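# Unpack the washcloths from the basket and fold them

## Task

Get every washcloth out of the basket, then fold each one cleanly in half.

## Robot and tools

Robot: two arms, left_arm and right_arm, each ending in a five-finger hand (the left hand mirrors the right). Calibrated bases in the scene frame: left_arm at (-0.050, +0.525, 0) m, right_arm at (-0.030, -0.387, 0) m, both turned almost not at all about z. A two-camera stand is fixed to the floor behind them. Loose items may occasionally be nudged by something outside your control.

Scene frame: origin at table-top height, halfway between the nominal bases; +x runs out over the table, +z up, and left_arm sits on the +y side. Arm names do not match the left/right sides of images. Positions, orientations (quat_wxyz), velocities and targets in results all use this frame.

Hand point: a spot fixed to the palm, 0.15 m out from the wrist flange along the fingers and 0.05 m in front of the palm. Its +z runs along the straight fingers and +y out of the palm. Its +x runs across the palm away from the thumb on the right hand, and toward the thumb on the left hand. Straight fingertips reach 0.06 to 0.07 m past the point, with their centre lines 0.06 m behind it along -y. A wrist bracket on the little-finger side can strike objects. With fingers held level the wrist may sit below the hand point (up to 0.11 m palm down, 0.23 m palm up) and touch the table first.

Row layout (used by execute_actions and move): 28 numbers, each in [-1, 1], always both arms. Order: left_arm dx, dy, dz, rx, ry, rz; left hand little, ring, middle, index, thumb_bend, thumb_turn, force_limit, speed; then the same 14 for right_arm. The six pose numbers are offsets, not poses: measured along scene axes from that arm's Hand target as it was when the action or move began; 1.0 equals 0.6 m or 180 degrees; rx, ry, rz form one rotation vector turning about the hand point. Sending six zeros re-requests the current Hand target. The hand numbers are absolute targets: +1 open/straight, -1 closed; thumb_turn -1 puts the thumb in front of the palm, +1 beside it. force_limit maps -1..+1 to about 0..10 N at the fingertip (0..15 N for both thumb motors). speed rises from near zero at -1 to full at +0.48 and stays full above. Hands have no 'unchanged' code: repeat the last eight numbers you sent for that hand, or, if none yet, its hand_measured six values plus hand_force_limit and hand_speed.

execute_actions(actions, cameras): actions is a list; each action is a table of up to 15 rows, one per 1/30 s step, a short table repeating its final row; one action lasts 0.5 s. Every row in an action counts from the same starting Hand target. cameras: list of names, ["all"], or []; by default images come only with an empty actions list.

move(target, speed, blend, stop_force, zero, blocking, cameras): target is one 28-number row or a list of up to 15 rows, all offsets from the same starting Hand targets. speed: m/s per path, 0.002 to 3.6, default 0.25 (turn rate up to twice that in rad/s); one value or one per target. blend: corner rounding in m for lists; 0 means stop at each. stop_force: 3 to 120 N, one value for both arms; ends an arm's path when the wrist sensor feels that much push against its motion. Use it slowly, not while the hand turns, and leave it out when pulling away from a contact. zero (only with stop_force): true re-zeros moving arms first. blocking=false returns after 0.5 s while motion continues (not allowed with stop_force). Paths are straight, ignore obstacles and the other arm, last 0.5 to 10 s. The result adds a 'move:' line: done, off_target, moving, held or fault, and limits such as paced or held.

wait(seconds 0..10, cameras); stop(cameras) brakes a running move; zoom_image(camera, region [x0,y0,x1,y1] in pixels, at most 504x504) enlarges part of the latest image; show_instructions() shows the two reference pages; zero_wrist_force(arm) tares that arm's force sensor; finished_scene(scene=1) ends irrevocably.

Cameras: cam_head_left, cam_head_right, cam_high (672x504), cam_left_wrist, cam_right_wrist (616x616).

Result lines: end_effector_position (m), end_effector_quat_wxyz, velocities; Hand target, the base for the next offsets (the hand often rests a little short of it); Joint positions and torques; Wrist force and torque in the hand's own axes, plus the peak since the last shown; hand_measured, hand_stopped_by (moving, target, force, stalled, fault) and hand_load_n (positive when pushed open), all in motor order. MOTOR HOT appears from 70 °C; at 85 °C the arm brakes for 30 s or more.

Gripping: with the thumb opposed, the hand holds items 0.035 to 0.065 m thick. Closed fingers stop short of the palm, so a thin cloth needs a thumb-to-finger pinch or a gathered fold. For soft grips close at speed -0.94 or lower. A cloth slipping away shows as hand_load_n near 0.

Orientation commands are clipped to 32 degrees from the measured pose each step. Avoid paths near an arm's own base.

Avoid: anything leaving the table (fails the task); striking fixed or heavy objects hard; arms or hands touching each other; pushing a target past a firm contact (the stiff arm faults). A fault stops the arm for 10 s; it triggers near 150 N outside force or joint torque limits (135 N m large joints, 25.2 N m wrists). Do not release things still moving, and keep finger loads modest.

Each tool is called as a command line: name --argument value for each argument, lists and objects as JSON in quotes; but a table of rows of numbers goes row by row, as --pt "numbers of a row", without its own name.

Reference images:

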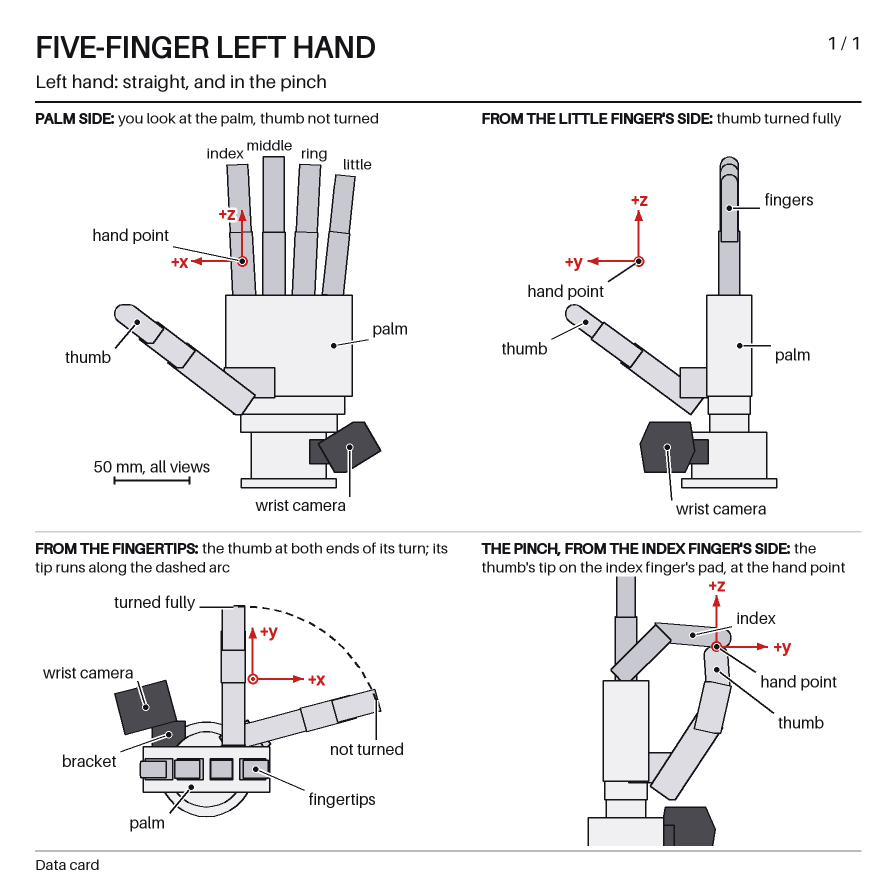

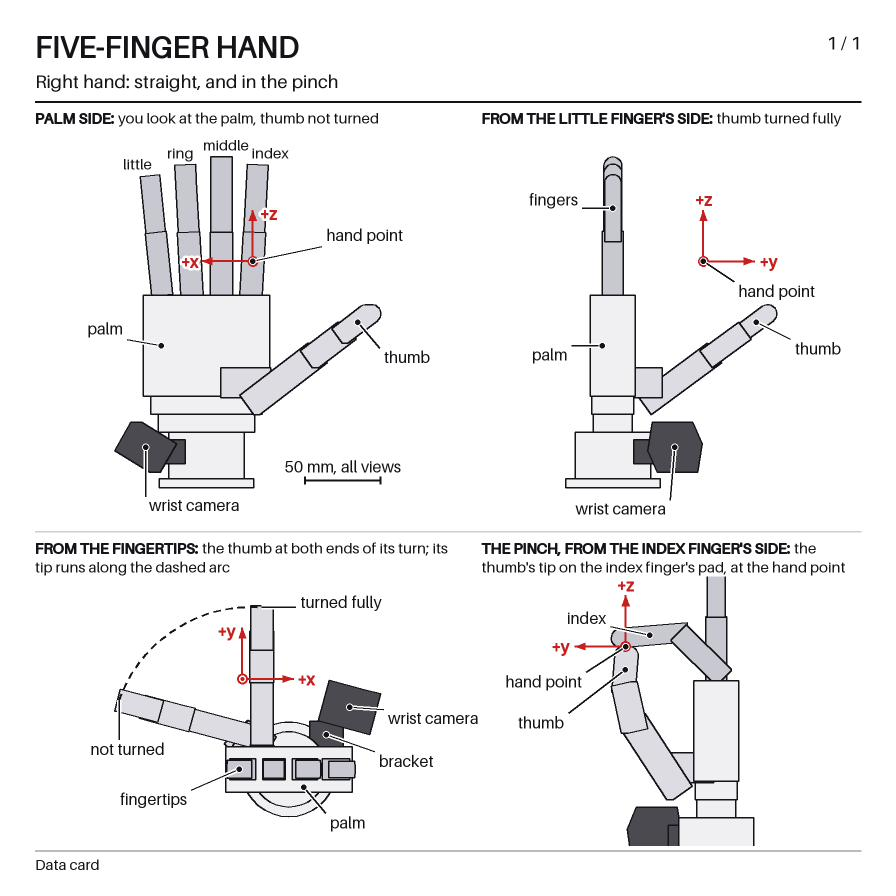

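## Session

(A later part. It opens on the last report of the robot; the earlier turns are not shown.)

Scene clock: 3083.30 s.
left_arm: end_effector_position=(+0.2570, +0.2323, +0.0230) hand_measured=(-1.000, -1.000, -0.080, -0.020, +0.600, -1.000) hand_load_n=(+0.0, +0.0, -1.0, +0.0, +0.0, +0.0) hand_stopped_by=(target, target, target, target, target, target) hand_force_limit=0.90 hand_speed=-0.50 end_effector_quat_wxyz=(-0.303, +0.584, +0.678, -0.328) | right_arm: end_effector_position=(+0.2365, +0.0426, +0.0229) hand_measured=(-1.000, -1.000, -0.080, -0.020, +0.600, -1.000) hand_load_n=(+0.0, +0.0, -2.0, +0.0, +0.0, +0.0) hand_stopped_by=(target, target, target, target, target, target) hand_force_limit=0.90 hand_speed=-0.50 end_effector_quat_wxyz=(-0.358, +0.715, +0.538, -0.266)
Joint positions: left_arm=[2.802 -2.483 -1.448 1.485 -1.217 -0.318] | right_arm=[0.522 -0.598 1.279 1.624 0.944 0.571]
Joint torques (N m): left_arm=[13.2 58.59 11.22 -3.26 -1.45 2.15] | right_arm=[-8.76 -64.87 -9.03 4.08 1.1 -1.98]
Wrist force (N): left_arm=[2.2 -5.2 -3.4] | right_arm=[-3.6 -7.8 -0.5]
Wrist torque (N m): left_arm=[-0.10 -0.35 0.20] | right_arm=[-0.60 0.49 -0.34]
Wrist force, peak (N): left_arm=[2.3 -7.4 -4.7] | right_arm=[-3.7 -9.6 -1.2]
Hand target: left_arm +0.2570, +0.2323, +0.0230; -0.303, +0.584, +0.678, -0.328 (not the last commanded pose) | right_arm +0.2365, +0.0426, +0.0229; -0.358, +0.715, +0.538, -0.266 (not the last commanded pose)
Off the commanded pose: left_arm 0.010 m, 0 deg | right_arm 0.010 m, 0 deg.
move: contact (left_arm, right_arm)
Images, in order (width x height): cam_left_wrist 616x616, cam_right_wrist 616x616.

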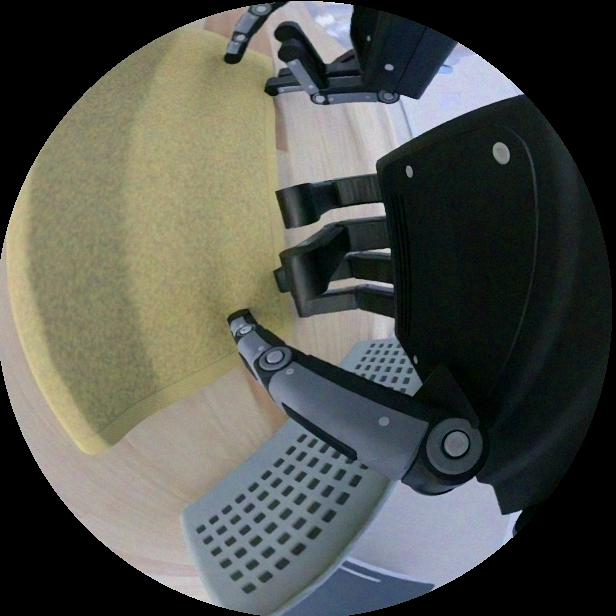

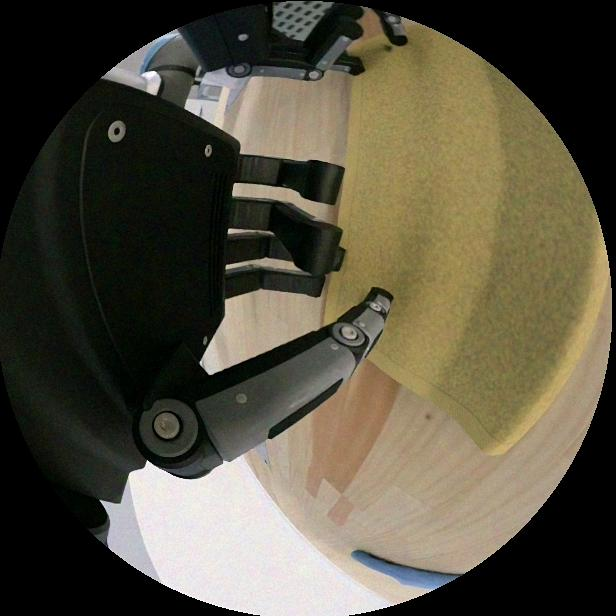

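move --pt "0 0 0.014 0 0 0 -1 -1 -0.08 -0.02 0.6 -1 0.9 -0.5 0 0 0.014 0 0 0 -1 -1 -0.08 -0.02 0.6 -1 0.9 -0.5" --pt "-0.0132 -0.0017 0.014 0 0 0 -1 -1 -0.08 -0.02 0.6 -1 0.9 -0.5 -0.012 0.0037 0.014 0 0 0 -1 -1 -0.08 -0.02 0.6 -1 0.9 -0.5" --speed 0.03 --cameras '[]'

move --target '[0,0,-0.04,0,0,0,-1,-1,-0.08,-0.02,0.6,-1,0.9,-0.5,0,0,-0.04,0,0,0,-1,-1,-0.08,-0.02,0.6,-1,0.9,-0.5]' --speed 0.006 --stop_force 5 --cameras '["cam_left_wrist","cam_right_wrist"]'

zoom_image --camera "cam_right_wrist" --region '[270, 190, 450, 370]'

zoom_image --camera "cam_left_wrist" --region '[166, 210, 346, 390]'

Scene clock: 3092.37 s.
left_arm: end_effector_position=(+0.2490, +0.2312, +0.0314) hand_measured=(-1.000, -1.000, -0.080, -0.020, +0.600, -1.000) hand_load_n=(+0.0, +0.0, +0.0, +0.0, +0.0, +0.0) hand_stopped_by=(target, target, target, target, target, target) hand_force_limit=0.90 hand_speed=-0.50 end_effector_quat_wxyz=(-0.303, +0.584, +0.678, -0.328) end_effector_velocity=(+0.002, +0.000, +0.001) end_effector_angular_velocity=(+0.001, +0.000, +0.001) | right_arm: end_effector_position=(+0.2291, +0.0449, +0.0314) hand_measured=(-1.000, -1.000, -0.080, -0.020, +0.600, -1.000) hand_load_n=(+0.0, +0.0, +0.0, +0.0, +0.5, +0.0) hand_stopped_by=(target, target, target, target, target, target) hand_force_limit=0.90 hand_speed=-0.50 end_effector_quat_wxyz=(-0.358, +0.715, +0.538, -0.266)
Joint positions: left_arm=[2.795 -2.458 -1.472 1.486 -1.212 -0.323] | right_arm=[0.532 -0.618 1.293 1.624 0.938 0.58]
Joint velocities: left_arm=[0.002 -0.002 0.007 -0.005 -0.001 0] | right_arm=[within noise]
Joint torques (N m): left_arm=[8.23 33.55 18.88 -4.51 -1.02 -0.21] | right_arm=[-7.82 -46.34 -24.7 4.11 0.55 -1.65]
Wrist force (N): left_arm=[1.9 -0.7 -0.8] | right_arm=[-3.3 -2.4 1.9]
Wrist torque (N m): left_arm=[-0.10 -0.25 0.09] | right_arm=[-0.45 0.42 -0.22]
Wrist force, peak (N): left_arm=[2.2 -5.6 -3.8] | right_arm=[-3.9 -8.4 -0.4]
Hand target: left_arm +0.2490, +0.2313, +0.0314; -0.303, +0.584, +0.678, -0.328 | right_arm +0.2293, +0.0448, +0.0313; -0.358, +0.715, +0.538, -0.266
Off the commanded pose: left_arm 0.000 m, 0 deg | right_arm 0.000 m, 0 deg.
move: done
No camera images: "cameras" was empty.

Scene clock: 3095.10 s.
left_arm: end_effector_position=(+0.2491, +0.2313, +0.0219) hand_measured=(-1.000, -1.000, -0.080, -0.020, +0.600, -1.000) hand_load_n=(+0.0, +0.0, -1.0, +0.0, +0.0, +0.0) hand_stopped_by=(target, target, target, target, target, target) hand_force_limit=0.90 hand_speed=-0.50 end_effector_quat_wxyz=(-0.303, +0.584, +0.678, -0.328) | right_arm: end_effector_position=(+0.2293, +0.0449, +0.0213) hand_measured=(-1.000, -1.000, -0.080, -0.020, +0.600, -1.000) hand_load_n=(+0.0, +0.0, -1.0, +0.0, +0.0, +0.0) hand_stopped_by=(target, target, target, target, target, target) hand_force_limit=0.90 hand_speed=-0.50 end_effector_quat_wxyz=(-0.358, +0.715, +0.538, -0.266)
Joint positions: left_arm=[2.795 -2.475 -1.471 1.501 -1.212 -0.322] | right_arm=[0.531 -0.603 1.293 1.609 0.938 0.58]
Joint torques (N m): left_arm=[14.01 57.42 11.05 -3.17 -1.65 2.41] | right_arm=[-11.43 -64.88 -16.81 3.39 1.07 -2.77]
Wrist force (N): left_arm=[2.3 -5.7 -3.2] | right_arm=[-3.9 -9.2 -0.3]
Wrist torque (N m): left_arm=[-0.11 -0.29 0.20] | right_arm=[-0.62 0.50 -0.37]
Wrist force, peak (N): left_arm=[2.6 -6.8 -3.6] | right_arm=[-3.6 -13.3 -1.6]
Hand target: left_arm +0.2490, +0.2313, +0.0219; -0.303, +0.584, +0.678, -0.328 (not the last commanded pose) | right_arm +0.2293, +0.0448, +0.0213; -0.358, +0.715, +0.538, -0.266 (not the last commanded pose)
Off the commanded pose: left_arm 0.015 m, 0 deg | right_arm 0.014 m, 0 deg.
move: contact (left_arm, right_arm)
Images, in order (width x height): cam_left_wrist 616x616, cam_right_wrist 616x616.

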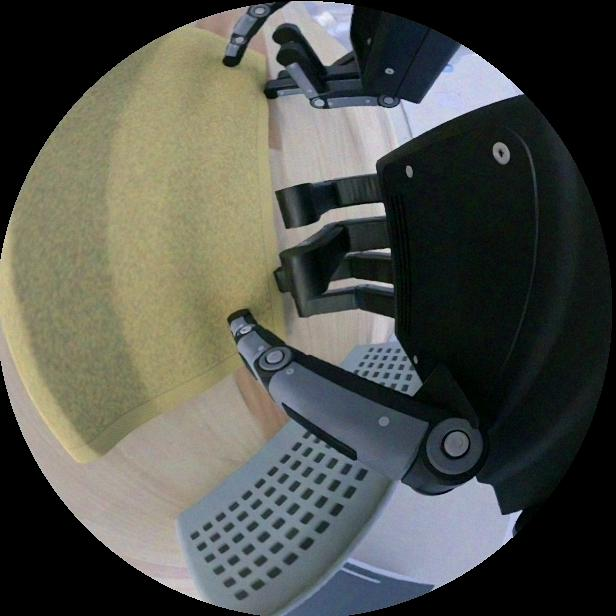

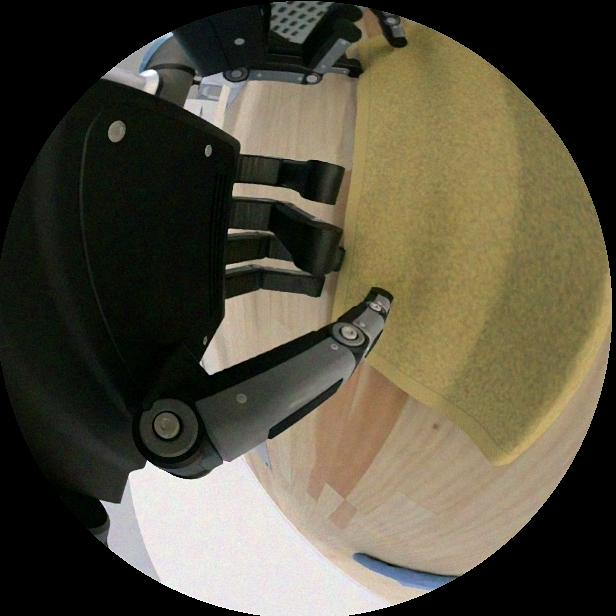

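Scaled by 2.800 from the camera's 616x616 image, which has a finer 880x880 frame.

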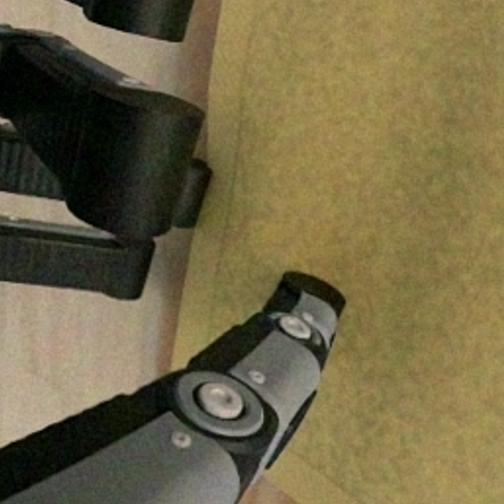

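Scaled by 2.800 from the camera's 616x616 image, which has a finer 880x880 frame.

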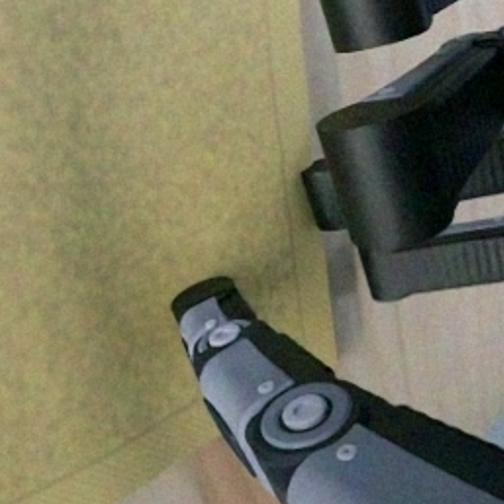

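move --pt "0 0 0.012 0 0 0 -1 -1 -0.08 -0.02 0.6 -1 0.9 -0.5 0 0 0.012 0 0 0 -1 -1 -0.08 -0.02 0.6 -1 0.9 -0.5" --pt "-0.0066 -0.0008 0.012 0 0 0 -1 -1 -0.08 -0.02 0.6 -1 0.9 -0.5 -0.0048 0.0015 0.012 0 0 0 -1 -1 -0.08 -0.02 0.6 -1 0.9 -0.5" --speed 0.03 --cameras '[]'

move --target '[0,0,-0.04,0,0,0,-1,-1,-0.08,-0.02,0.6,-1,0.9,-0.5,0,0,-0.04,0,0,0,-1,-1,-0.08,-0.02,0.6,-1,0.9,-0.5]' --speed 0.006 --stop_force 5 --cameras '["cam_left_wrist","cam_right_wrist"]'

zoom_image --camera "cam_right_wrist" --region '[270, 190, 450, 370]'

zoom_image --camera "cam_left_wrist" --region '[166, 210, 346, 390]'

Scene clock: 3103.03 s.
left_arm: end_effector_position=(+0.2450, +0.2308, +0.0292) hand_measured=(-1.000, -1.000, -0.080, -0.020, +0.600, -1.000) hand_load_n=(+0.5, +0.0, +0.0, +0.0, +0.0, +0.0) hand_stopped_by=(target, target, target, target, target, target) hand_force_limit=0.90 hand_speed=-0.50 end_effector_quat_wxyz=(-0.303, +0.584, +0.678, -0.328) end_effector_velocity=(+0.001, -0.001, +0.001) end_effector_angular_velocity=(+0.001, +0.001, -0.001) | right_arm: end_effector_position=(+0.2262, +0.0458, +0.0285) hand_measured=(-1.000, -1.000, -0.080, -0.020, +0.600, -1.000) hand_load_n=(+0.0, +0.0, +0.0, +0.0, +0.0, +0.0) hand_stopped_by=(target, target, target, target, target, target) hand_force_limit=0.90 hand_speed=-0.50 end_effector_quat_wxyz=(-0.358, +0.715, +0.538, -0.266)
Joint positions: left_arm=[2.792 -2.457 -1.483 1.497 -1.209 -0.325] | right_arm=[0.535 -0.617 1.299 1.615 0.935 0.584]
Joint velocities: left_arm=[-0.001 -0.002 0.006 -0.005 0 0] | right_arm=[within noise]
Joint torques (N m): left_arm=[3.59 31.87 19.2 -4.49 -0.8 -0.76] | right_arm=[-5.96 -48.74 -24.46 3.69 -0.1 -1.15]
Wrist force (N): left_arm=[1.9 -0.8 -1.0] | right_arm=[-3.4 -2.3 2.0]
Wrist torque (N m): left_arm=[-0.10 -0.26 0.10] | right_arm=[-0.45 0.43 -0.22]
Wrist force, peak (N): left_arm=[2.3 -6.1 -3.3] | right_arm=[-3.8 -9.8 -0.4]
Hand target: left_arm +0.2451, +0.2308, +0.0291; -0.303, +0.584, +0.678, -0.328 | right_arm +0.2264, +0.0457, +0.0285; -0.358, +0.715, +0.538, -0.266
Off the commanded pose: left_arm 0.000 m, 0 deg | right_arm 0.000 m, 0 deg.
move: done
No camera images: "cameras" was empty.

Scene clock: 3105.37 s.
left_arm: end_effector_position=(+0.2451, +0.2308, +0.0213) hand_measured=(-1.000, -1.000, -0.080, -0.020, +0.600, -1.000) hand_load_n=(+0.0, +0.0, -0.5, +0.0, +0.0, +0.5) hand_stopped_by=(target, target, target, target, target, target) hand_force_limit=0.90 hand_speed=-0.50 end_effector_quat_wxyz=(-0.303, +0.584, +0.678, -0.328) | right_arm: end_effector_position=(+0.2264, +0.0458, +0.0212) hand_measured=(-1.000, -1.000, -0.080, -0.020, +0.600, -1.000) hand_load_n=(+0.0, +0.5, -0.5, +0.0, +0.0, +0.0) hand_stopped_by=(target, target, target, target, target, target) hand_force_limit=0.90 hand_speed=-0.50 end_effector_quat_wxyz=(-0.358, +0.715, +0.538, -0.266)
Joint positions: left_arm=[2.792 -2.471 -1.482 1.509 -1.209 -0.325] | right_arm=[0.535 -0.605 1.298 1.604 0.935 0.583]
Joint torques (N m): left_arm=[13.45 57.28 12.92 -2.98 -1.53 2.12] | right_arm=[-8.8 -64.03 -15.19 2.93 1.32 -2.54]
Wrist force (N): left_arm=[2.0 -6.0 -3.0] | right_arm=[-4.2 -9.4 -0.6]
Wrist torque (N m): left_arm=[-0.08 -0.31 0.22] | right_arm=[-0.63 0.54 -0.40]
Wrist force, peak (N): left_arm=[1.8 -9.6 -4.7] | right_arm=[-3.4 -13.4 -1.7]
Hand target: left_arm +0.2451, +0.2309, +0.0213; -0.303, +0.584, +0.678, -0.328 (not the last commanded pose) | right_arm +0.2264, +0.0457, +0.0212; -0.358, +0.715, +0.538, -0.266 (not the last commanded pose)
Off the commanded pose: left_arm 0.016 m, 0 deg | right_arm 0.017 m, 0 deg.
move: contact (left_arm, right_arm)
Images, in order (width x height): cam_left_wrist 616x616, cam_right_wrist 616x616.

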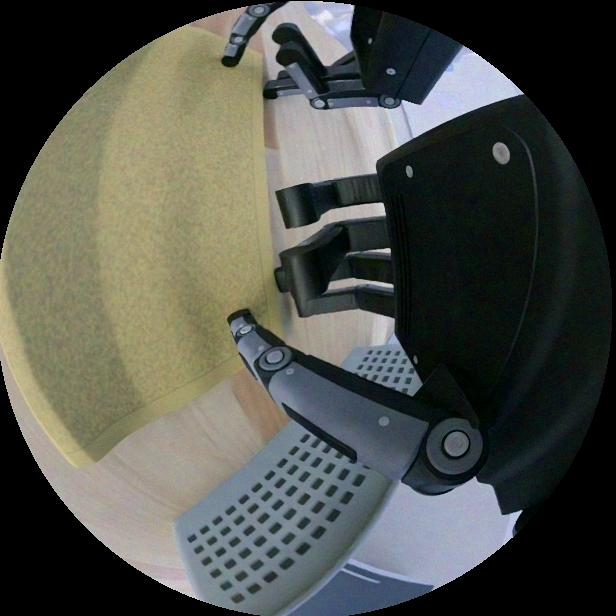

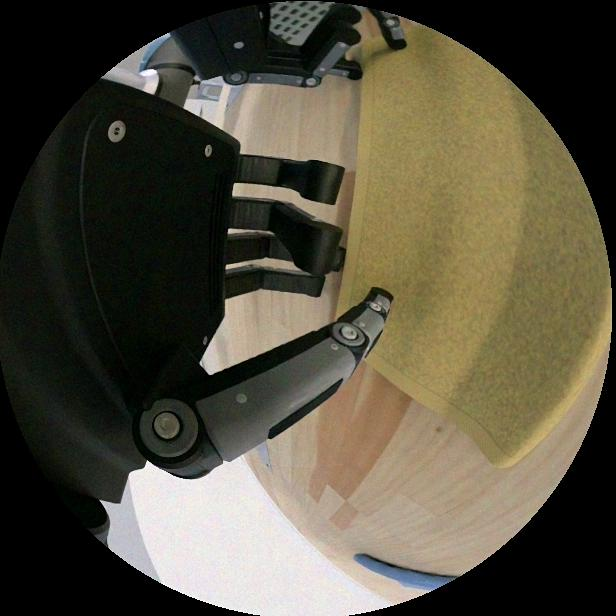

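Scaled by 2.800 from the camera's 616x616 image, which has a finer 880x880 frame.

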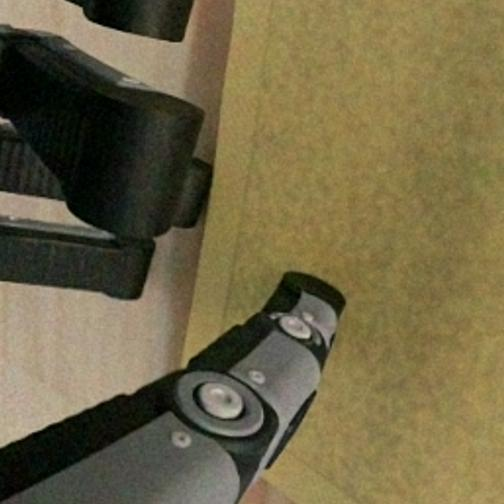

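Scaled by 2.800 from the camera's 616x616 image, which has a finer 880x880 frame.

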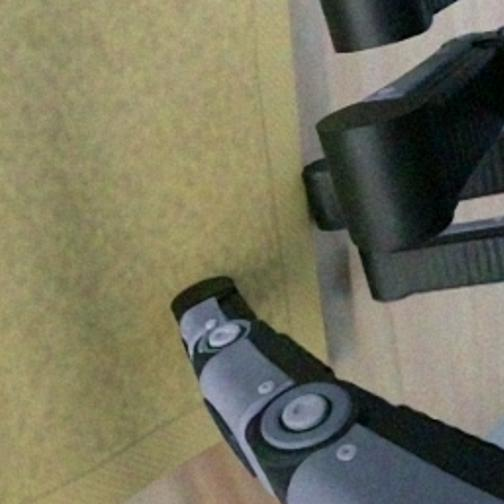

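execute_actions --actions '[[[0,0,0,0,0,0,-1,-1,-0.08,-0.02,0.65,-1,0.9,-0.92,0,0,0,0,0,0,-1,-1,-0.08,-0.02,0.65,-1,0.9,-0.92]],[[0,0,-0.0013,0,0,0,-1,-1,-0.12,-0.07,0.645,-1,0.9,-0.92,0,0,-0.0013,0,0,0,-1,-1,-0.12,-0.07,0.645,-1,0.9,-0.92]],[[0,0,-0.0012,0,0,0,-1,-1,-0.17,-0.12,0.64,-1,0.9,-0.92,0,0,-0.0012,0,0,0,-1,-1,-0.17,-0.12,0.64,-1,0.9,-0.92]],[[0,0,-0.001,0,0,0,-1,-1,-0.23,-0.18,0.62,-1,0.9,-0.92,0,0,-0.001,0,0,0,-1,-1,-0.23,-0.18,0.62,-1,0.9,-0.92]],[[0,0,-0.0005,0,0,0,-1,-1,-0.29,-0.24,0.58,-1,0.9,-0.92,0,0,-0.0003,0,0,0,-1,-1,-0.29,-0.24,0.58,-1,0.9,-0.92]]]' --cameras '["cam_left_wrist","cam_right_wrist"]'

zoom_image --camera "cam_right_wrist" --region '[270, 190, 450, 370]'

zoom_image --camera "cam_left_wrist" --region '[166, 210, 346, 390]'

Scene clock: 3115.00 s.
left_arm: end_effector_position=(+0.2451, +0.2309, +0.0189) hand_measured=(-1.000, -1.000, -0.290, -0.240, +0.582, -1.000) hand_load_n=(+0.0, +0.0, +2.5, +0.0, +2.5, +1.0) hand_stopped_by=(target, target, target, target, target, target) hand_force_limit=0.90 hand_speed=-0.92 end_effector_quat_wxyz=(-0.303, +0.584, +0.678, -0.328) | right_arm: end_effector_position=(+0.2263, +0.0457, +0.0192) hand_measured=(-1.000, -1.000, -0.102, -0.240, +0.580, -1.000) hand_load_n=(+0.0, +0.0, +10.5, +0.0, +0.0, +0.0) hand_stopped_by=(target, target, force, target, target, target) hand_force_limit=0.90 hand_speed=-0.92 end_effector_quat_wxyz=(-0.358, +0.715, +0.537, -0.267)
Joint positions: left_arm=[2.792 -2.475 -1.481 1.513 -1.209 -0.325] | right_arm=[0.535 -0.602 1.298 1.602 0.935 0.583]
Joint torques (N m): left_arm=[11.45 38.42 17.56 -0.76 -1.66 2.15] | right_arm=[-8.87 -15.63 -25.63 -8.59 8.66 -2.61]
Wrist force (N): left_arm=[1.8 -4.3 -4.6] | right_arm=[-5.0 -68.6 -11.1]
Wrist torque (N m): left_arm=[-0.34 -0.32 0.14] | right_arm=[-0.45 0.69 -1.64]
Wrist force, peak (N): left_arm=[1.9 -15.5 -1.8] | right_arm=[-5.1 -68.8 -10.9]
Hand target: left_arm +0.2451, +0.2309, +0.0189; -0.303, +0.584, +0.678, -0.328 | right_arm +0.2264, +0.0457, +0.0190; -0.358, +0.715, +0.538, -0.266
Off the commanded pose: left_arm 0.000 m, 0 deg | right_arm 0.000 m, 0 deg.
Step readings (end_effector_position of left_arm | right_arm):
0: (+0.2451, +0.2309, +0.0213) | (+0.2264, +0.0457, +0.0212)
1: (+0.2451, +0.2309, +0.0213) | (+0.2264, +0.0457, +0.0212)
2: (+0.2451, +0.2309, +0.0213) | (+0.2264, +0.0457, +0.0212)
4: (+0.2451, +0.2309, +0.0213) | (+0.2264, +0.0457, +0.0212)
8: (+0.2451, +0.2309, +0.0213) | (+0.2264, +0.0457, +0.0212)
15: (+0.2451, +0.2309, +0.0213) | (+0.2264, +0.0457, +0.0212)
16: (+0.2451, +0.2309, +0.0213) | (+0.2264, +0.0457, +0.0212)
17: (+0.2451, +0.2309, +0.0213) | (+0.2264, +0.0457, +0.0212)
19: (+0.2450, +0.2309, +0.0208) | (+0.2264, +0.0457, +0.0208)
23: (+0.2451, +0.2308, +0.0205) | (+0.2264, +0.0457, +0.0206)
30: (+0.2451, +0.2309, +0.0205) | (+0.2264, +0.0457, +0.0205)
31: (+0.2451, +0.2309, +0.0205) | (+0.2264, +0.0457, +0.0205)
32: (+0.2450, +0.2309, +0.0204) | (+0.2264, +0.0457, +0.0203)
34: (+0.2450, +0.2309, +0.0199) | (+0.2263, +0.0457, +0.0199)
38: (+0.2451, +0.2309, +0.0197) | (+0.2263, +0.0457, +0.0198)
45: (+0.2451, +0.2309, +0.0197) | (+0.2263, +0.0457, +0.0198)
46: (+0.2451, +0.2309, +0.0197) | (+0.2263, +0.0457, +0.0198)
47: (+0.2451, +0.2309, +0.0197) | (+0.2263, +0.0457, +0.0197)
49: (+0.2451, +0.2309, +0.0194) | (+0.2263, +0.0457, +0.0194)
53: (+0.2451, +0.2308, +0.0192) | (+0.2263, +0.0457, +0.0193)
60: (+0.2451, +0.2308, +0.0192) | (+0.2263, +0.0457, +0.0193)
61: (+0.2451, +0.2308, +0.0192) | (+0.2263, +0.0457, +0.0193)
62: (+0.2451, +0.2309, +0.0192) | (+0.2263, +0.0457, +0.0193)
64: (+0.2451, +0.2309, +0.0190) | (+0.2263, +0.0457, +0.0192)
68: (+0.2451, +0.2309, +0.0189) | (+0.2263, +0.0457, +0.0192)
75: (+0.2451, +0.2309, +0.0189) | (+0.2263, +0.0457, +0.0192)
Images, in order (width x height): cam_left_wrist 616x616, cam_right_wrist 616x616.

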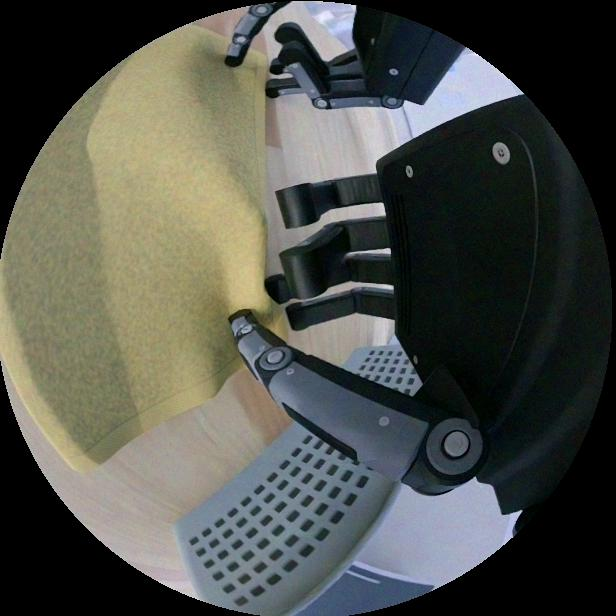

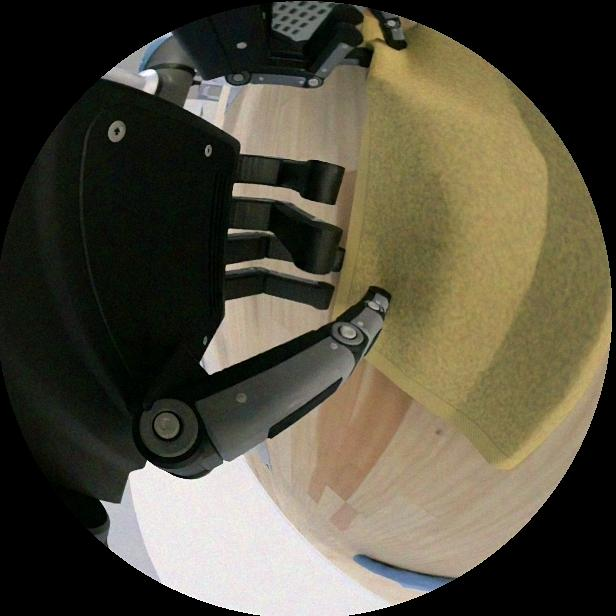

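Scaled by 2.800 from the camera's 616x616 image, which has a finer 880x880 frame.

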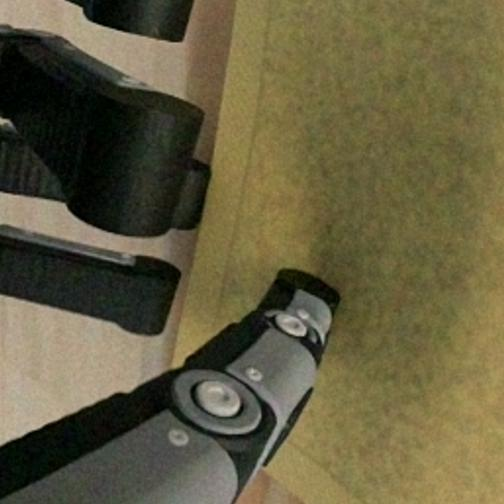

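Scaled by 2.800 from the camera's 616x616 image, which has a finer 880x880 frame.

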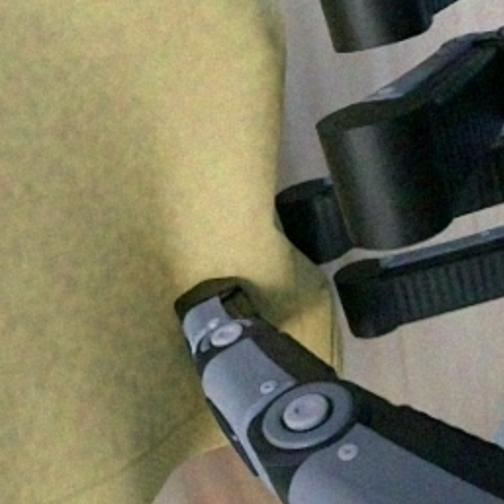

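execute_actions --actions '[[[0,0,0,0,0,0,-1,-1,-0.29,-0.24,0.58,-1,0.9,-0.92,0,0,0.0045,0,0,0,-1,-1,-0.08,-0.12,0.64,-1,0.9,-0.7]]]' --cameras '["cam_right_wrist"]'

zoom_image --camera "cam_right_wrist" --region '[270, 190, 450, 370]'

Scene clock: 3123.17 s.
left_arm: end_effector_position=(+0.2451, +0.2309, +0.0189) hand_measured=(-1.000, -1.000, -0.290, -0.240, +0.582, -1.000) hand_load_n=(+0.0, +0.5, +2.5, +0.0, +2.5, +1.0) hand_stopped_by=(target, target, target, target, target, target) hand_force_limit=0.90 hand_speed=-0.92 end_effector_quat_wxyz=(-0.303, +0.584, +0.678, -0.328) | right_arm: end_effector_position=(+0.2264, +0.0457, +0.0216) hand_measured=(-1.000, -1.000, -0.080, -0.120, +0.640, -1.000) hand_load_n=(+0.0, +0.0, +0.0, +0.0, +0.0, +0.0) hand_stopped_by=(target, target, target, target, target, target) hand_force_limit=0.90 hand_speed=-0.70 end_effector_quat_wxyz=(-0.358, +0.715, +0.538, -0.266)
Joint positions: left_arm=[2.792 -2.475 -1.481 1.513 -1.209 -0.325] | right_arm=[0.535 -0.606 1.298 1.605 0.935 0.583]
Joint torques (N m): left_arm=[9.49 56.72 11.65 -3.22 -1.62 1.98] | right_arm=[-8.93 -54.15 -2.44 4.85 -2.42 -2.5]
Wrist force (N): left_arm=[1.9 -4.3 -4.5] | right_arm=[-2.8 -2.6 3.2]
Wrist torque (N m): left_arm=[-0.36 -0.34 0.15] | right_arm=[-0.56 0.31 -0.19]
Wrist force, peak (N): left_arm=[1.8 -4.5 -5.1] | right_arm=[-5.2 -69.2 -11.0]
Hand target: left_arm +0.2451, +0.2309, +0.0189; -0.303, +0.584, +0.678, -0.328 | right_arm +0.2264, +0.0457, +0.0217; -0.358, +0.715, +0.538, -0.266
Off the commanded pose: left_arm 0.000 m, 0 deg | right_arm 0.000 m, 0 deg.
Step readings (end_effector_position of left_arm | right_arm):
0: (+0.2451, +0.2309, +0.0189) | (+0.2263, +0.0457, +0.0192)
1: (+0.2451, +0.2309, +0.0189) | (+0.2263, +0.0457, +0.0192)
2: (+0.2451, +0.2309, +0.0189) | (+0.2263, +0.0457, +0.0197)
4: (+0.2451, +0.2309, +0.0189) | (+0.2265, +0.0457, +0.0211)
8: (+0.2451, +0.2309, +0.0189) | (+0.2265, +0.0457, +0.0216)
15: (+0.2451, +0.2309, +0.0189) | (+0.2264, +0.0457, +0.0216)
Images, in order (width x height): cam_right_wrist 616x616.

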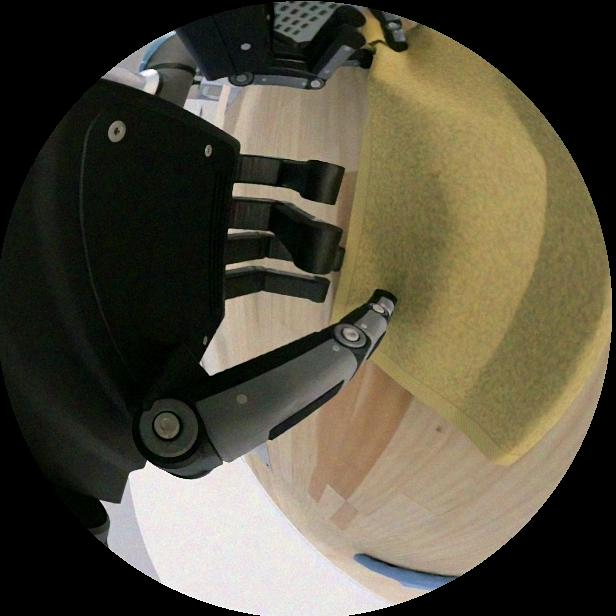

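Scaled by 2.800 from the camera's 616x616 image, which has a finer 880x880 frame.

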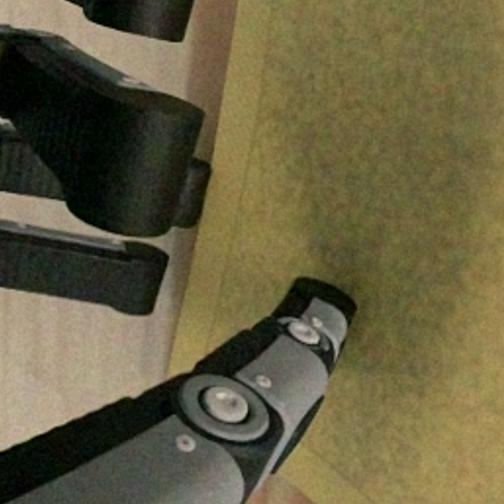

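execute_actions --actions '[[[0,0,0,0,0,0,-1,-1,-0.29,-0.24,0.58,-1,0.9,-0.92,0,0,-0.0006,0,0,0,-1,-1,-0.12,-0.12,0.645,-1,0.9,-0.92]],[[0,0,0,0,0,0,-1,-1,-0.29,-0.24,0.58,-1,0.9,-0.92,0,0,-0.0008,0,0,0,-1,-1,-0.17,-0.16,0.64,-1,0.9,-0.92]]]' --cameras '[]'

Scene clock: 3130.60 s.
left_arm: end_effector_position=(+0.2451, +0.2309, +0.0189) hand_measured=(-1.000, -1.000, -0.290, -0.240, +0.582, -1.000) hand_load_n=(+0.0, +0.0, +2.5, +0.0, +2.5, +1.0) hand_stopped_by=(target, target, target, target, target, target) hand_force_limit=0.90 hand_speed=-0.92 end_effector_quat_wxyz=(-0.303, +0.584, +0.678, -0.328) | right_arm: end_effector_position=(+0.2264, +0.0457, +0.0208) hand_measured=(-1.000, -1.000, -0.170, -0.160, +0.640, -1.000) hand_load_n=(+0.0, +0.0, +0.5, +0.0, +0.0, +0.0) hand_stopped_by=(target, target, target, target, target, target) hand_force_limit=0.90 hand_speed=-0.92 end_effector_quat_wxyz=(-0.358, +0.715, +0.538, -0.266)
Joint positions: left_arm=[2.792 -2.475 -1.481 1.513 -1.209 -0.325] | right_arm=[0.535 -0.604 1.298 1.604 0.935 0.583]
Joint torques (N m): left_arm=[5.71 56.79 7.39 -3.13 -1.41 1.53] | right_arm=[-7.18 -58.08 -16.46 3.69 -2.32 -1.22]
Wrist force (N): left_arm=[1.8 -4.4 -4.6] | right_arm=[-2.6 -2.4 3.2]
Wrist torque (N m): left_arm=[-0.35 -0.32 0.14] | right_arm=[-0.53 0.28 -0.17]
Wrist force, peak (N): left_arm=[1.8 -4.7 -4.9] | right_arm=[-2.9 -2.6 3.6]
Hand target: left_arm +0.2451, +0.2309, +0.0189; -0.303, +0.584, +0.678, -0.328 | right_arm +0.2264, +0.0457, +0.0208; -0.358, +0.715, +0.538, -0.266
Off the commanded pose: left_arm 0.000 m, 0 deg | right_arm 0.000 m, 0 deg.
Step readings (end_effector_position of left_arm | right_arm):
0: (+0.2451, +0.2309, +0.0189) | (+0.2264, +0.0457, +0.0217)
1: (+0.2451, +0.2309, +0.0189) | (+0.2264, +0.0457, +0.0217)
2: (+0.2451, +0.2309, +0.0189) | (+0.2264, +0.0457, +0.0217)
4: (+0.2451, +0.2309, +0.0189) | (+0.2264, +0.0457, +0.0215)
8: (+0.2451, +0.2309, +0.0189) | (+0.2264, +0.0458, +0.0214)
15: (+0.2451, +0.2309, +0.0189) | (+0.2264, +0.0457, +0.0213)
16: (+0.2451, +0.2309, +0.0189) | (+0.2264, +0.0457, +0.0213)
17: (+0.2451, +0.2309, +0.0189) | (+0.2264, +0.0457, +0.0212)
19: (+0.2451, +0.2309, +0.0189) | (+0.2264, +0.0457, +0.0209)
23: (+0.2451, +0.2309, +0.0189) | (+0.2264, +0.0457, +0.0208)
30: (+0.2451, +0.2309, +0.0189) | (+0.2264, +0.0457, +0.0208)
No camera images: "cameras" was empty.

execute_actions --actions '[[[0,0,0,0,0,0,-1,-1,-0.29,-0.24,0.58,-1,0.9,-0.92,0,0,-0.0014,0,0,0,-1,-1,-0.20,-0.19,0.635,-1,0.9,-0.92]],[[0,0,0,0,0,0,-1,-1,-0.29,-0.24,0.58,-1,0.9,-0.92,0,0,-0.0012,0,0,0,-1,-1,-0.24,-0.22,0.62,-1,0.9,-0.92]]]' --cameras '["cam_right_wrist"]'

zoom_image --camera "cam_right_wrist" --region '[270, 190, 450, 370]'

Scene clock: 3137.03 s.
left_arm: end_effector_position=(+0.2451, +0.2309, +0.0189) hand_measured=(-1.000, -1.000, -0.290, -0.240, +0.582, -1.000) hand_load_n=(+0.0, +0.0, +2.5, +0.0, +2.5, +1.0) hand_stopped_by=(target, target, target, target, target, target) hand_force_limit=0.90 hand_speed=-0.92 end_effector_quat_wxyz=(-0.303, +0.584, +0.678, -0.328) | right_arm: end_effector_position=(+0.2264, +0.0457, +0.0192) hand_measured=(-1.000, -1.000, -0.240, -0.220, +0.620, -1.000) hand_load_n=(+0.0, +0.0, +0.5, +0.0, +0.5, -0.5) hand_stopped_by=(target, target, target, target, target, target) hand_force_limit=0.90 hand_speed=-0.92 end_effector_quat_wxyz=(-0.358, +0.715, +0.538, -0.266)
Joint positions: left_arm=[2.792 -2.475 -1.481 1.513 -1.209 -0.325] | right_arm=[0.535 -0.602 1.298 1.601 0.935 0.583]
Joint torques (N m): left_arm=[2.39 56.95 7.5 -3.07 -1.36 1.29] | right_arm=[-8.16 -58.82 -21.8 2.72 -1.93 0.2]
Wrist force (N): left_arm=[1.9 -4.6 -4.8] | right_arm=[-2.3 -5.9 0.3]
Wrist torque (N m): left_arm=[-0.36 -0.34 0.15] | right_arm=[-0.83 0.28 -0.22]
Wrist force, peak (N): left_arm=[2.0 -4.6 -5.0] | right_arm=[-2.7 -6.3 0.2]
Hand target: left_arm +0.2451, +0.2309, +0.0189; -0.303, +0.584, +0.678, -0.328 | right_arm +0.2264, +0.0457, +0.0193; -0.358, +0.715, +0.538, -0.266
Off the commanded pose: left_arm 0.000 m, 0 deg | right_arm 0.000 m, 0 deg.
Step readings (end_effector_position of left_arm | right_arm):
0: (+0.2451, +0.2309, +0.0189) | (+0.2264, +0.0457, +0.0208)
1: (+0.2451, +0.2309, +0.0189) | (+0.2264, +0.0457, +0.0208)
2: (+0.2451, +0.2309, +0.0189) | (+0.2264, +0.0457, +0.0208)
4: (+0.2451, +0.2309, +0.0189) | (+0.2264, +0.0457, +0.0203)
8: (+0.2451, +0.2309, +0.0189) | (+0.2264, +0.0458, +0.0200)
15: (+0.2451, +0.2309, +0.0189) | (+0.2264, +0.0458, +0.0200)
16: (+0.2451, +0.2309, +0.0189) | (+0.2264, +0.0457, +0.0200)
17: (+0.2451, +0.2309, +0.0189) | (+0.2264, +0.0457, +0.0198)
19: (+0.2451, +0.2309, +0.0189) | (+0.2264, +0.0457, +0.0194)
23: (+0.2451, +0.2309, +0.0189) | (+0.2264, +0.0457, +0.0192)
30: (+0.2451, +0.2309, +0.0189) | (+0.2264, +0.0457, +0.0192)
Images, in order (width x height): cam_right_wrist 616x616.

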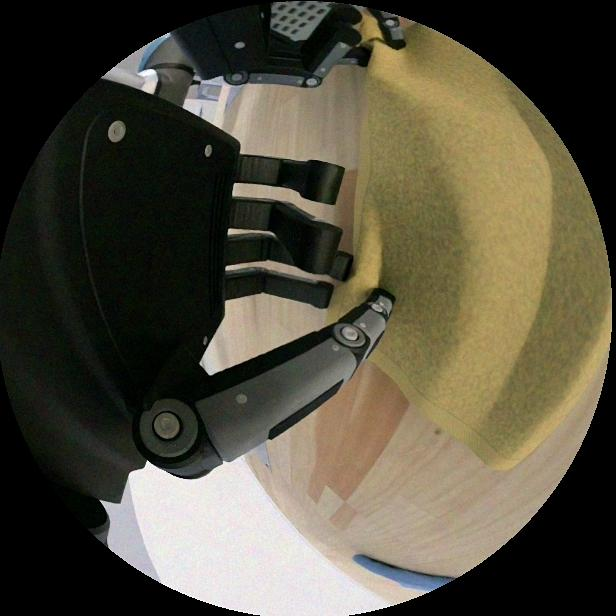

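Scaled by 2.800 from the camera's 616x616 image, which has a finer 880x880 frame.

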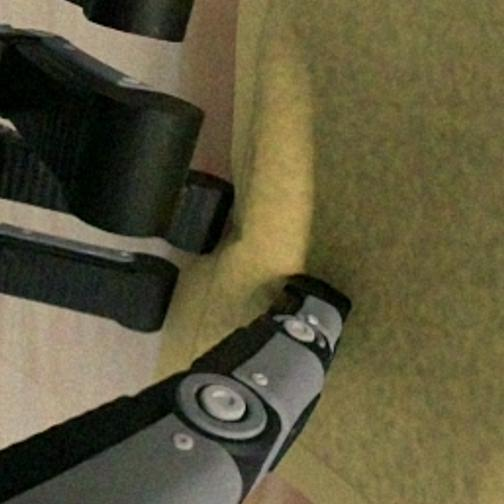

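execute_actions --actions '[[[0,0,0,0,0,0,-1,-1,-0.29,-0.24,0.58,-1,0.9,-0.92,0,0,-0.0005,0,0,0,-1,-1,-0.29,-0.25,0.58,-1,0.9,-0.92]],[[0,0,-0.0002,0,0,0,-1,-1,-0.34,-0.30,0.52,-1,0.9,-0.92,0,0,-0.0002,0,0,0,-1,-1,-0.34,-0.30,0.52,-1,0.9,-0.92]],[[0,0,0,0,0,0,-1,-1,-0.38,-0.36,0.45,-1,0.9,-0.92,0,0,0,0,0,0,-1,-1,-0.38,-0.36,0.45,-1,0.9,-0.92]]]' --cameras '["cam_left_wrist","cam_right_wrist"]'

zoom_image --camera "cam_right_wrist" --region '[270, 190, 450, 370]'

zoom_image --camera "cam_left_wrist" --region '[166, 210, 346, 390]'

Scene clock: 3144.03 s.
left_arm: end_effector_position=(+0.2451, +0.2309, +0.0188) hand_measured=(-1.000, -1.000, -0.380, -0.360, +0.454, -1.000) hand_load_n=(+0.0, +0.0, +2.5, +0.0, +6.0, +0.5) hand_stopped_by=(target, target, target, target, target, target) hand_force_limit=0.90 hand_speed=-0.92 end_effector_quat_wxyz=(-0.303, +0.584, +0.678, -0.328) | right_arm: end_effector_position=(+0.2264, +0.0457, +0.0188) hand_measured=(-1.000, -1.000, -0.380, -0.360, +0.452, -1.000) hand_load_n=(+0.0, +0.0, +1.0, +0.0, +3.0, +0.5) hand_stopped_by=(target, target, target, target, target, target) hand_force_limit=0.90 hand_speed=-0.92 end_effector_quat_wxyz=(-0.358, +0.715, +0.538, -0.266)
Joint positions: left_arm=[2.792 -2.475 -1.481 1.513 -1.209 -0.325] | right_arm=[0.535 -0.601 1.298 1.601 0.935 0.583]
Joint torques (N m): left_arm=[-1.1 34.65 15.25 -1.91 -1.44 1.04] | right_arm=[-7.56 -48.41 -14.29 2.91 -1.92 1.35]
Wrist force (N): left_arm=[1.9 -1.4 -0.9] | right_arm=[-2.7 -2.4 3.2]
Wrist torque (N m): left_arm=[-0.19 -0.25 0.12] | right_arm=[-0.54 0.29 -0.18]
Wrist force, peak (N): left_arm=[1.9 -4.7 -4.9] | right_arm=[-2.4 -6.4 0.1]
Hand target: left_arm +0.2451, +0.2309, +0.0188; -0.303, +0.584, +0.678, -0.328 | right_arm +0.2264, +0.0457, +0.0188; -0.358, +0.715, +0.538, -0.266
Off the commanded pose: left_arm 0.000 m, 0 deg | right_arm 0.000 m, 0 deg.
Step readings (end_effector_position of left_arm | right_arm):
0: (+0.2451, +0.2309, +0.0189) | (+0.2264, +0.0457, +0.0193)
1: (+0.2451, +0.2309, +0.0189) | (+0.2264, +0.0457, +0.0193)
2: (+0.2451, +0.2309, +0.0189) | (+0.2264, +0.0457, +0.0193)
4: (+0.2451, +0.2309, +0.0189) | (+0.2264, +0.0457, +0.0192)
8: (+0.2451, +0.2309, +0.0189) | (+0.2264, +0.0458, +0.0191)
15: (+0.2451, +0.2309, +0.0189) | (+0.2264, +0.0457, +0.0190)
16: (+0.2451, +0.2309, +0.0189) | (+0.2264, +0.0457, +0.0190)
17: (+0.2451, +0.2309, +0.0189) | (+0.2264, +0.0457, +0.0189)
19: (+0.2451, +0.2309, +0.0189) | (+0.2264, +0.0457, +0.0189)
23: (+0.2451, +0.2308, +0.0189) | (+0.2264, +0.0457, +0.0188)
30: (+0.2451, +0.2309, +0.0188) | (+0.2264, +0.0457, +0.0188)
31: (+0.2451, +0.2309, +0.0188) | (+0.2264, +0.0457, +0.0188)
32: (+0.2451, +0.2309, +0.0188) | (+0.2264, +0.0457, +0.0188)
34: (+0.2451, +0.2309, +0.0188) | (+0.2264, +0.0457, +0.0188)
38: (+0.2451, +0.2309, +0.0188) | (+0.2264, +0.0457, +0.0188)
45: (+0.2451, +0.2309, +0.0188) | (+0.2264, +0.0457, +0.0188)
Images, in order (width x height): cam_left_wrist 616x616, cam_right_wrist 616x616.

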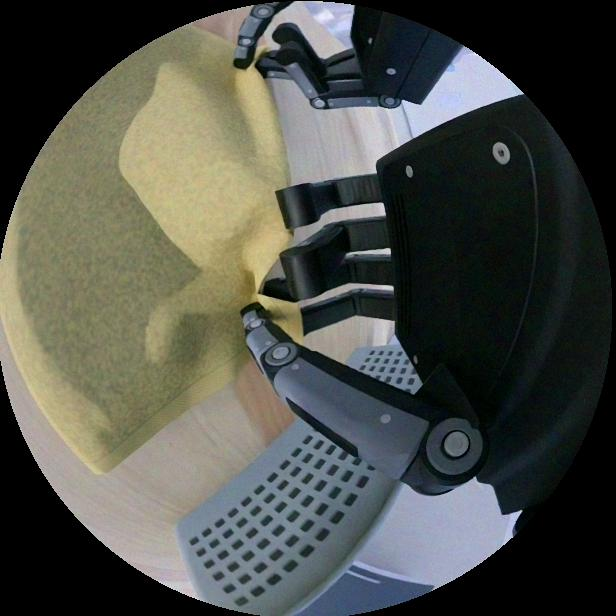

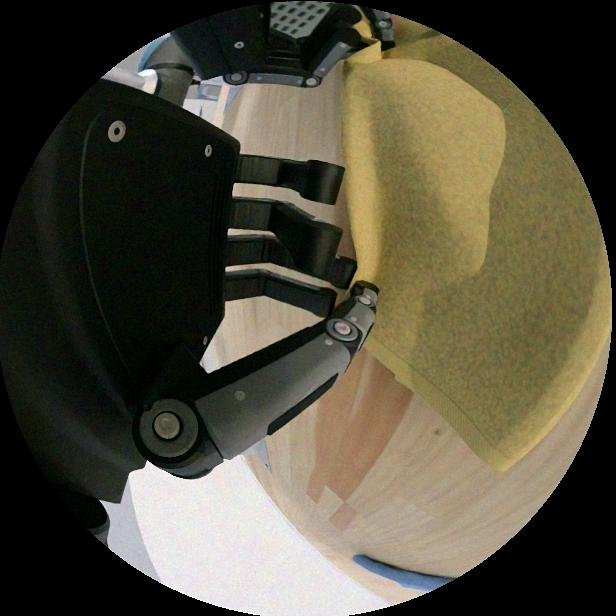

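Scaled by 2.800 from the camera's 616x616 image, which has a finer 880x880 frame.

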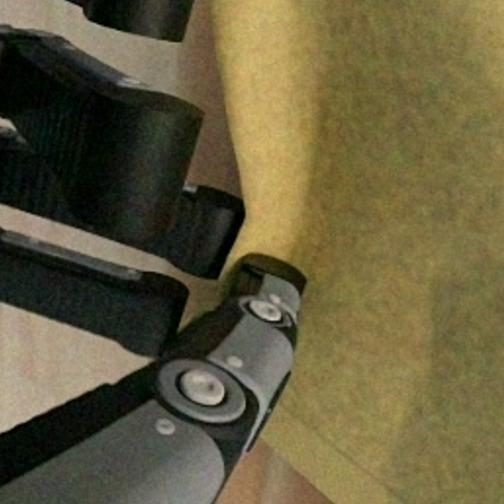

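Scaled by 2.800 from the camera's 616x616 image, which has a finer 880x880 frame.

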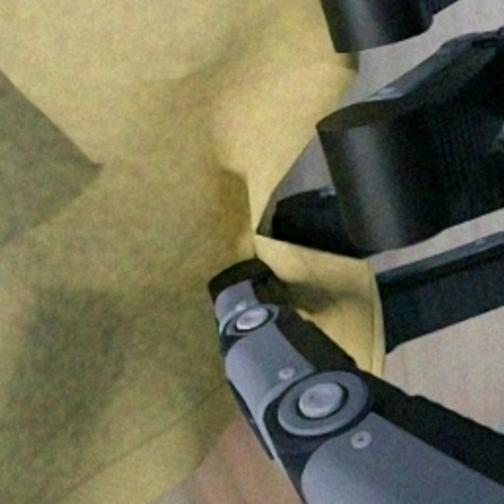

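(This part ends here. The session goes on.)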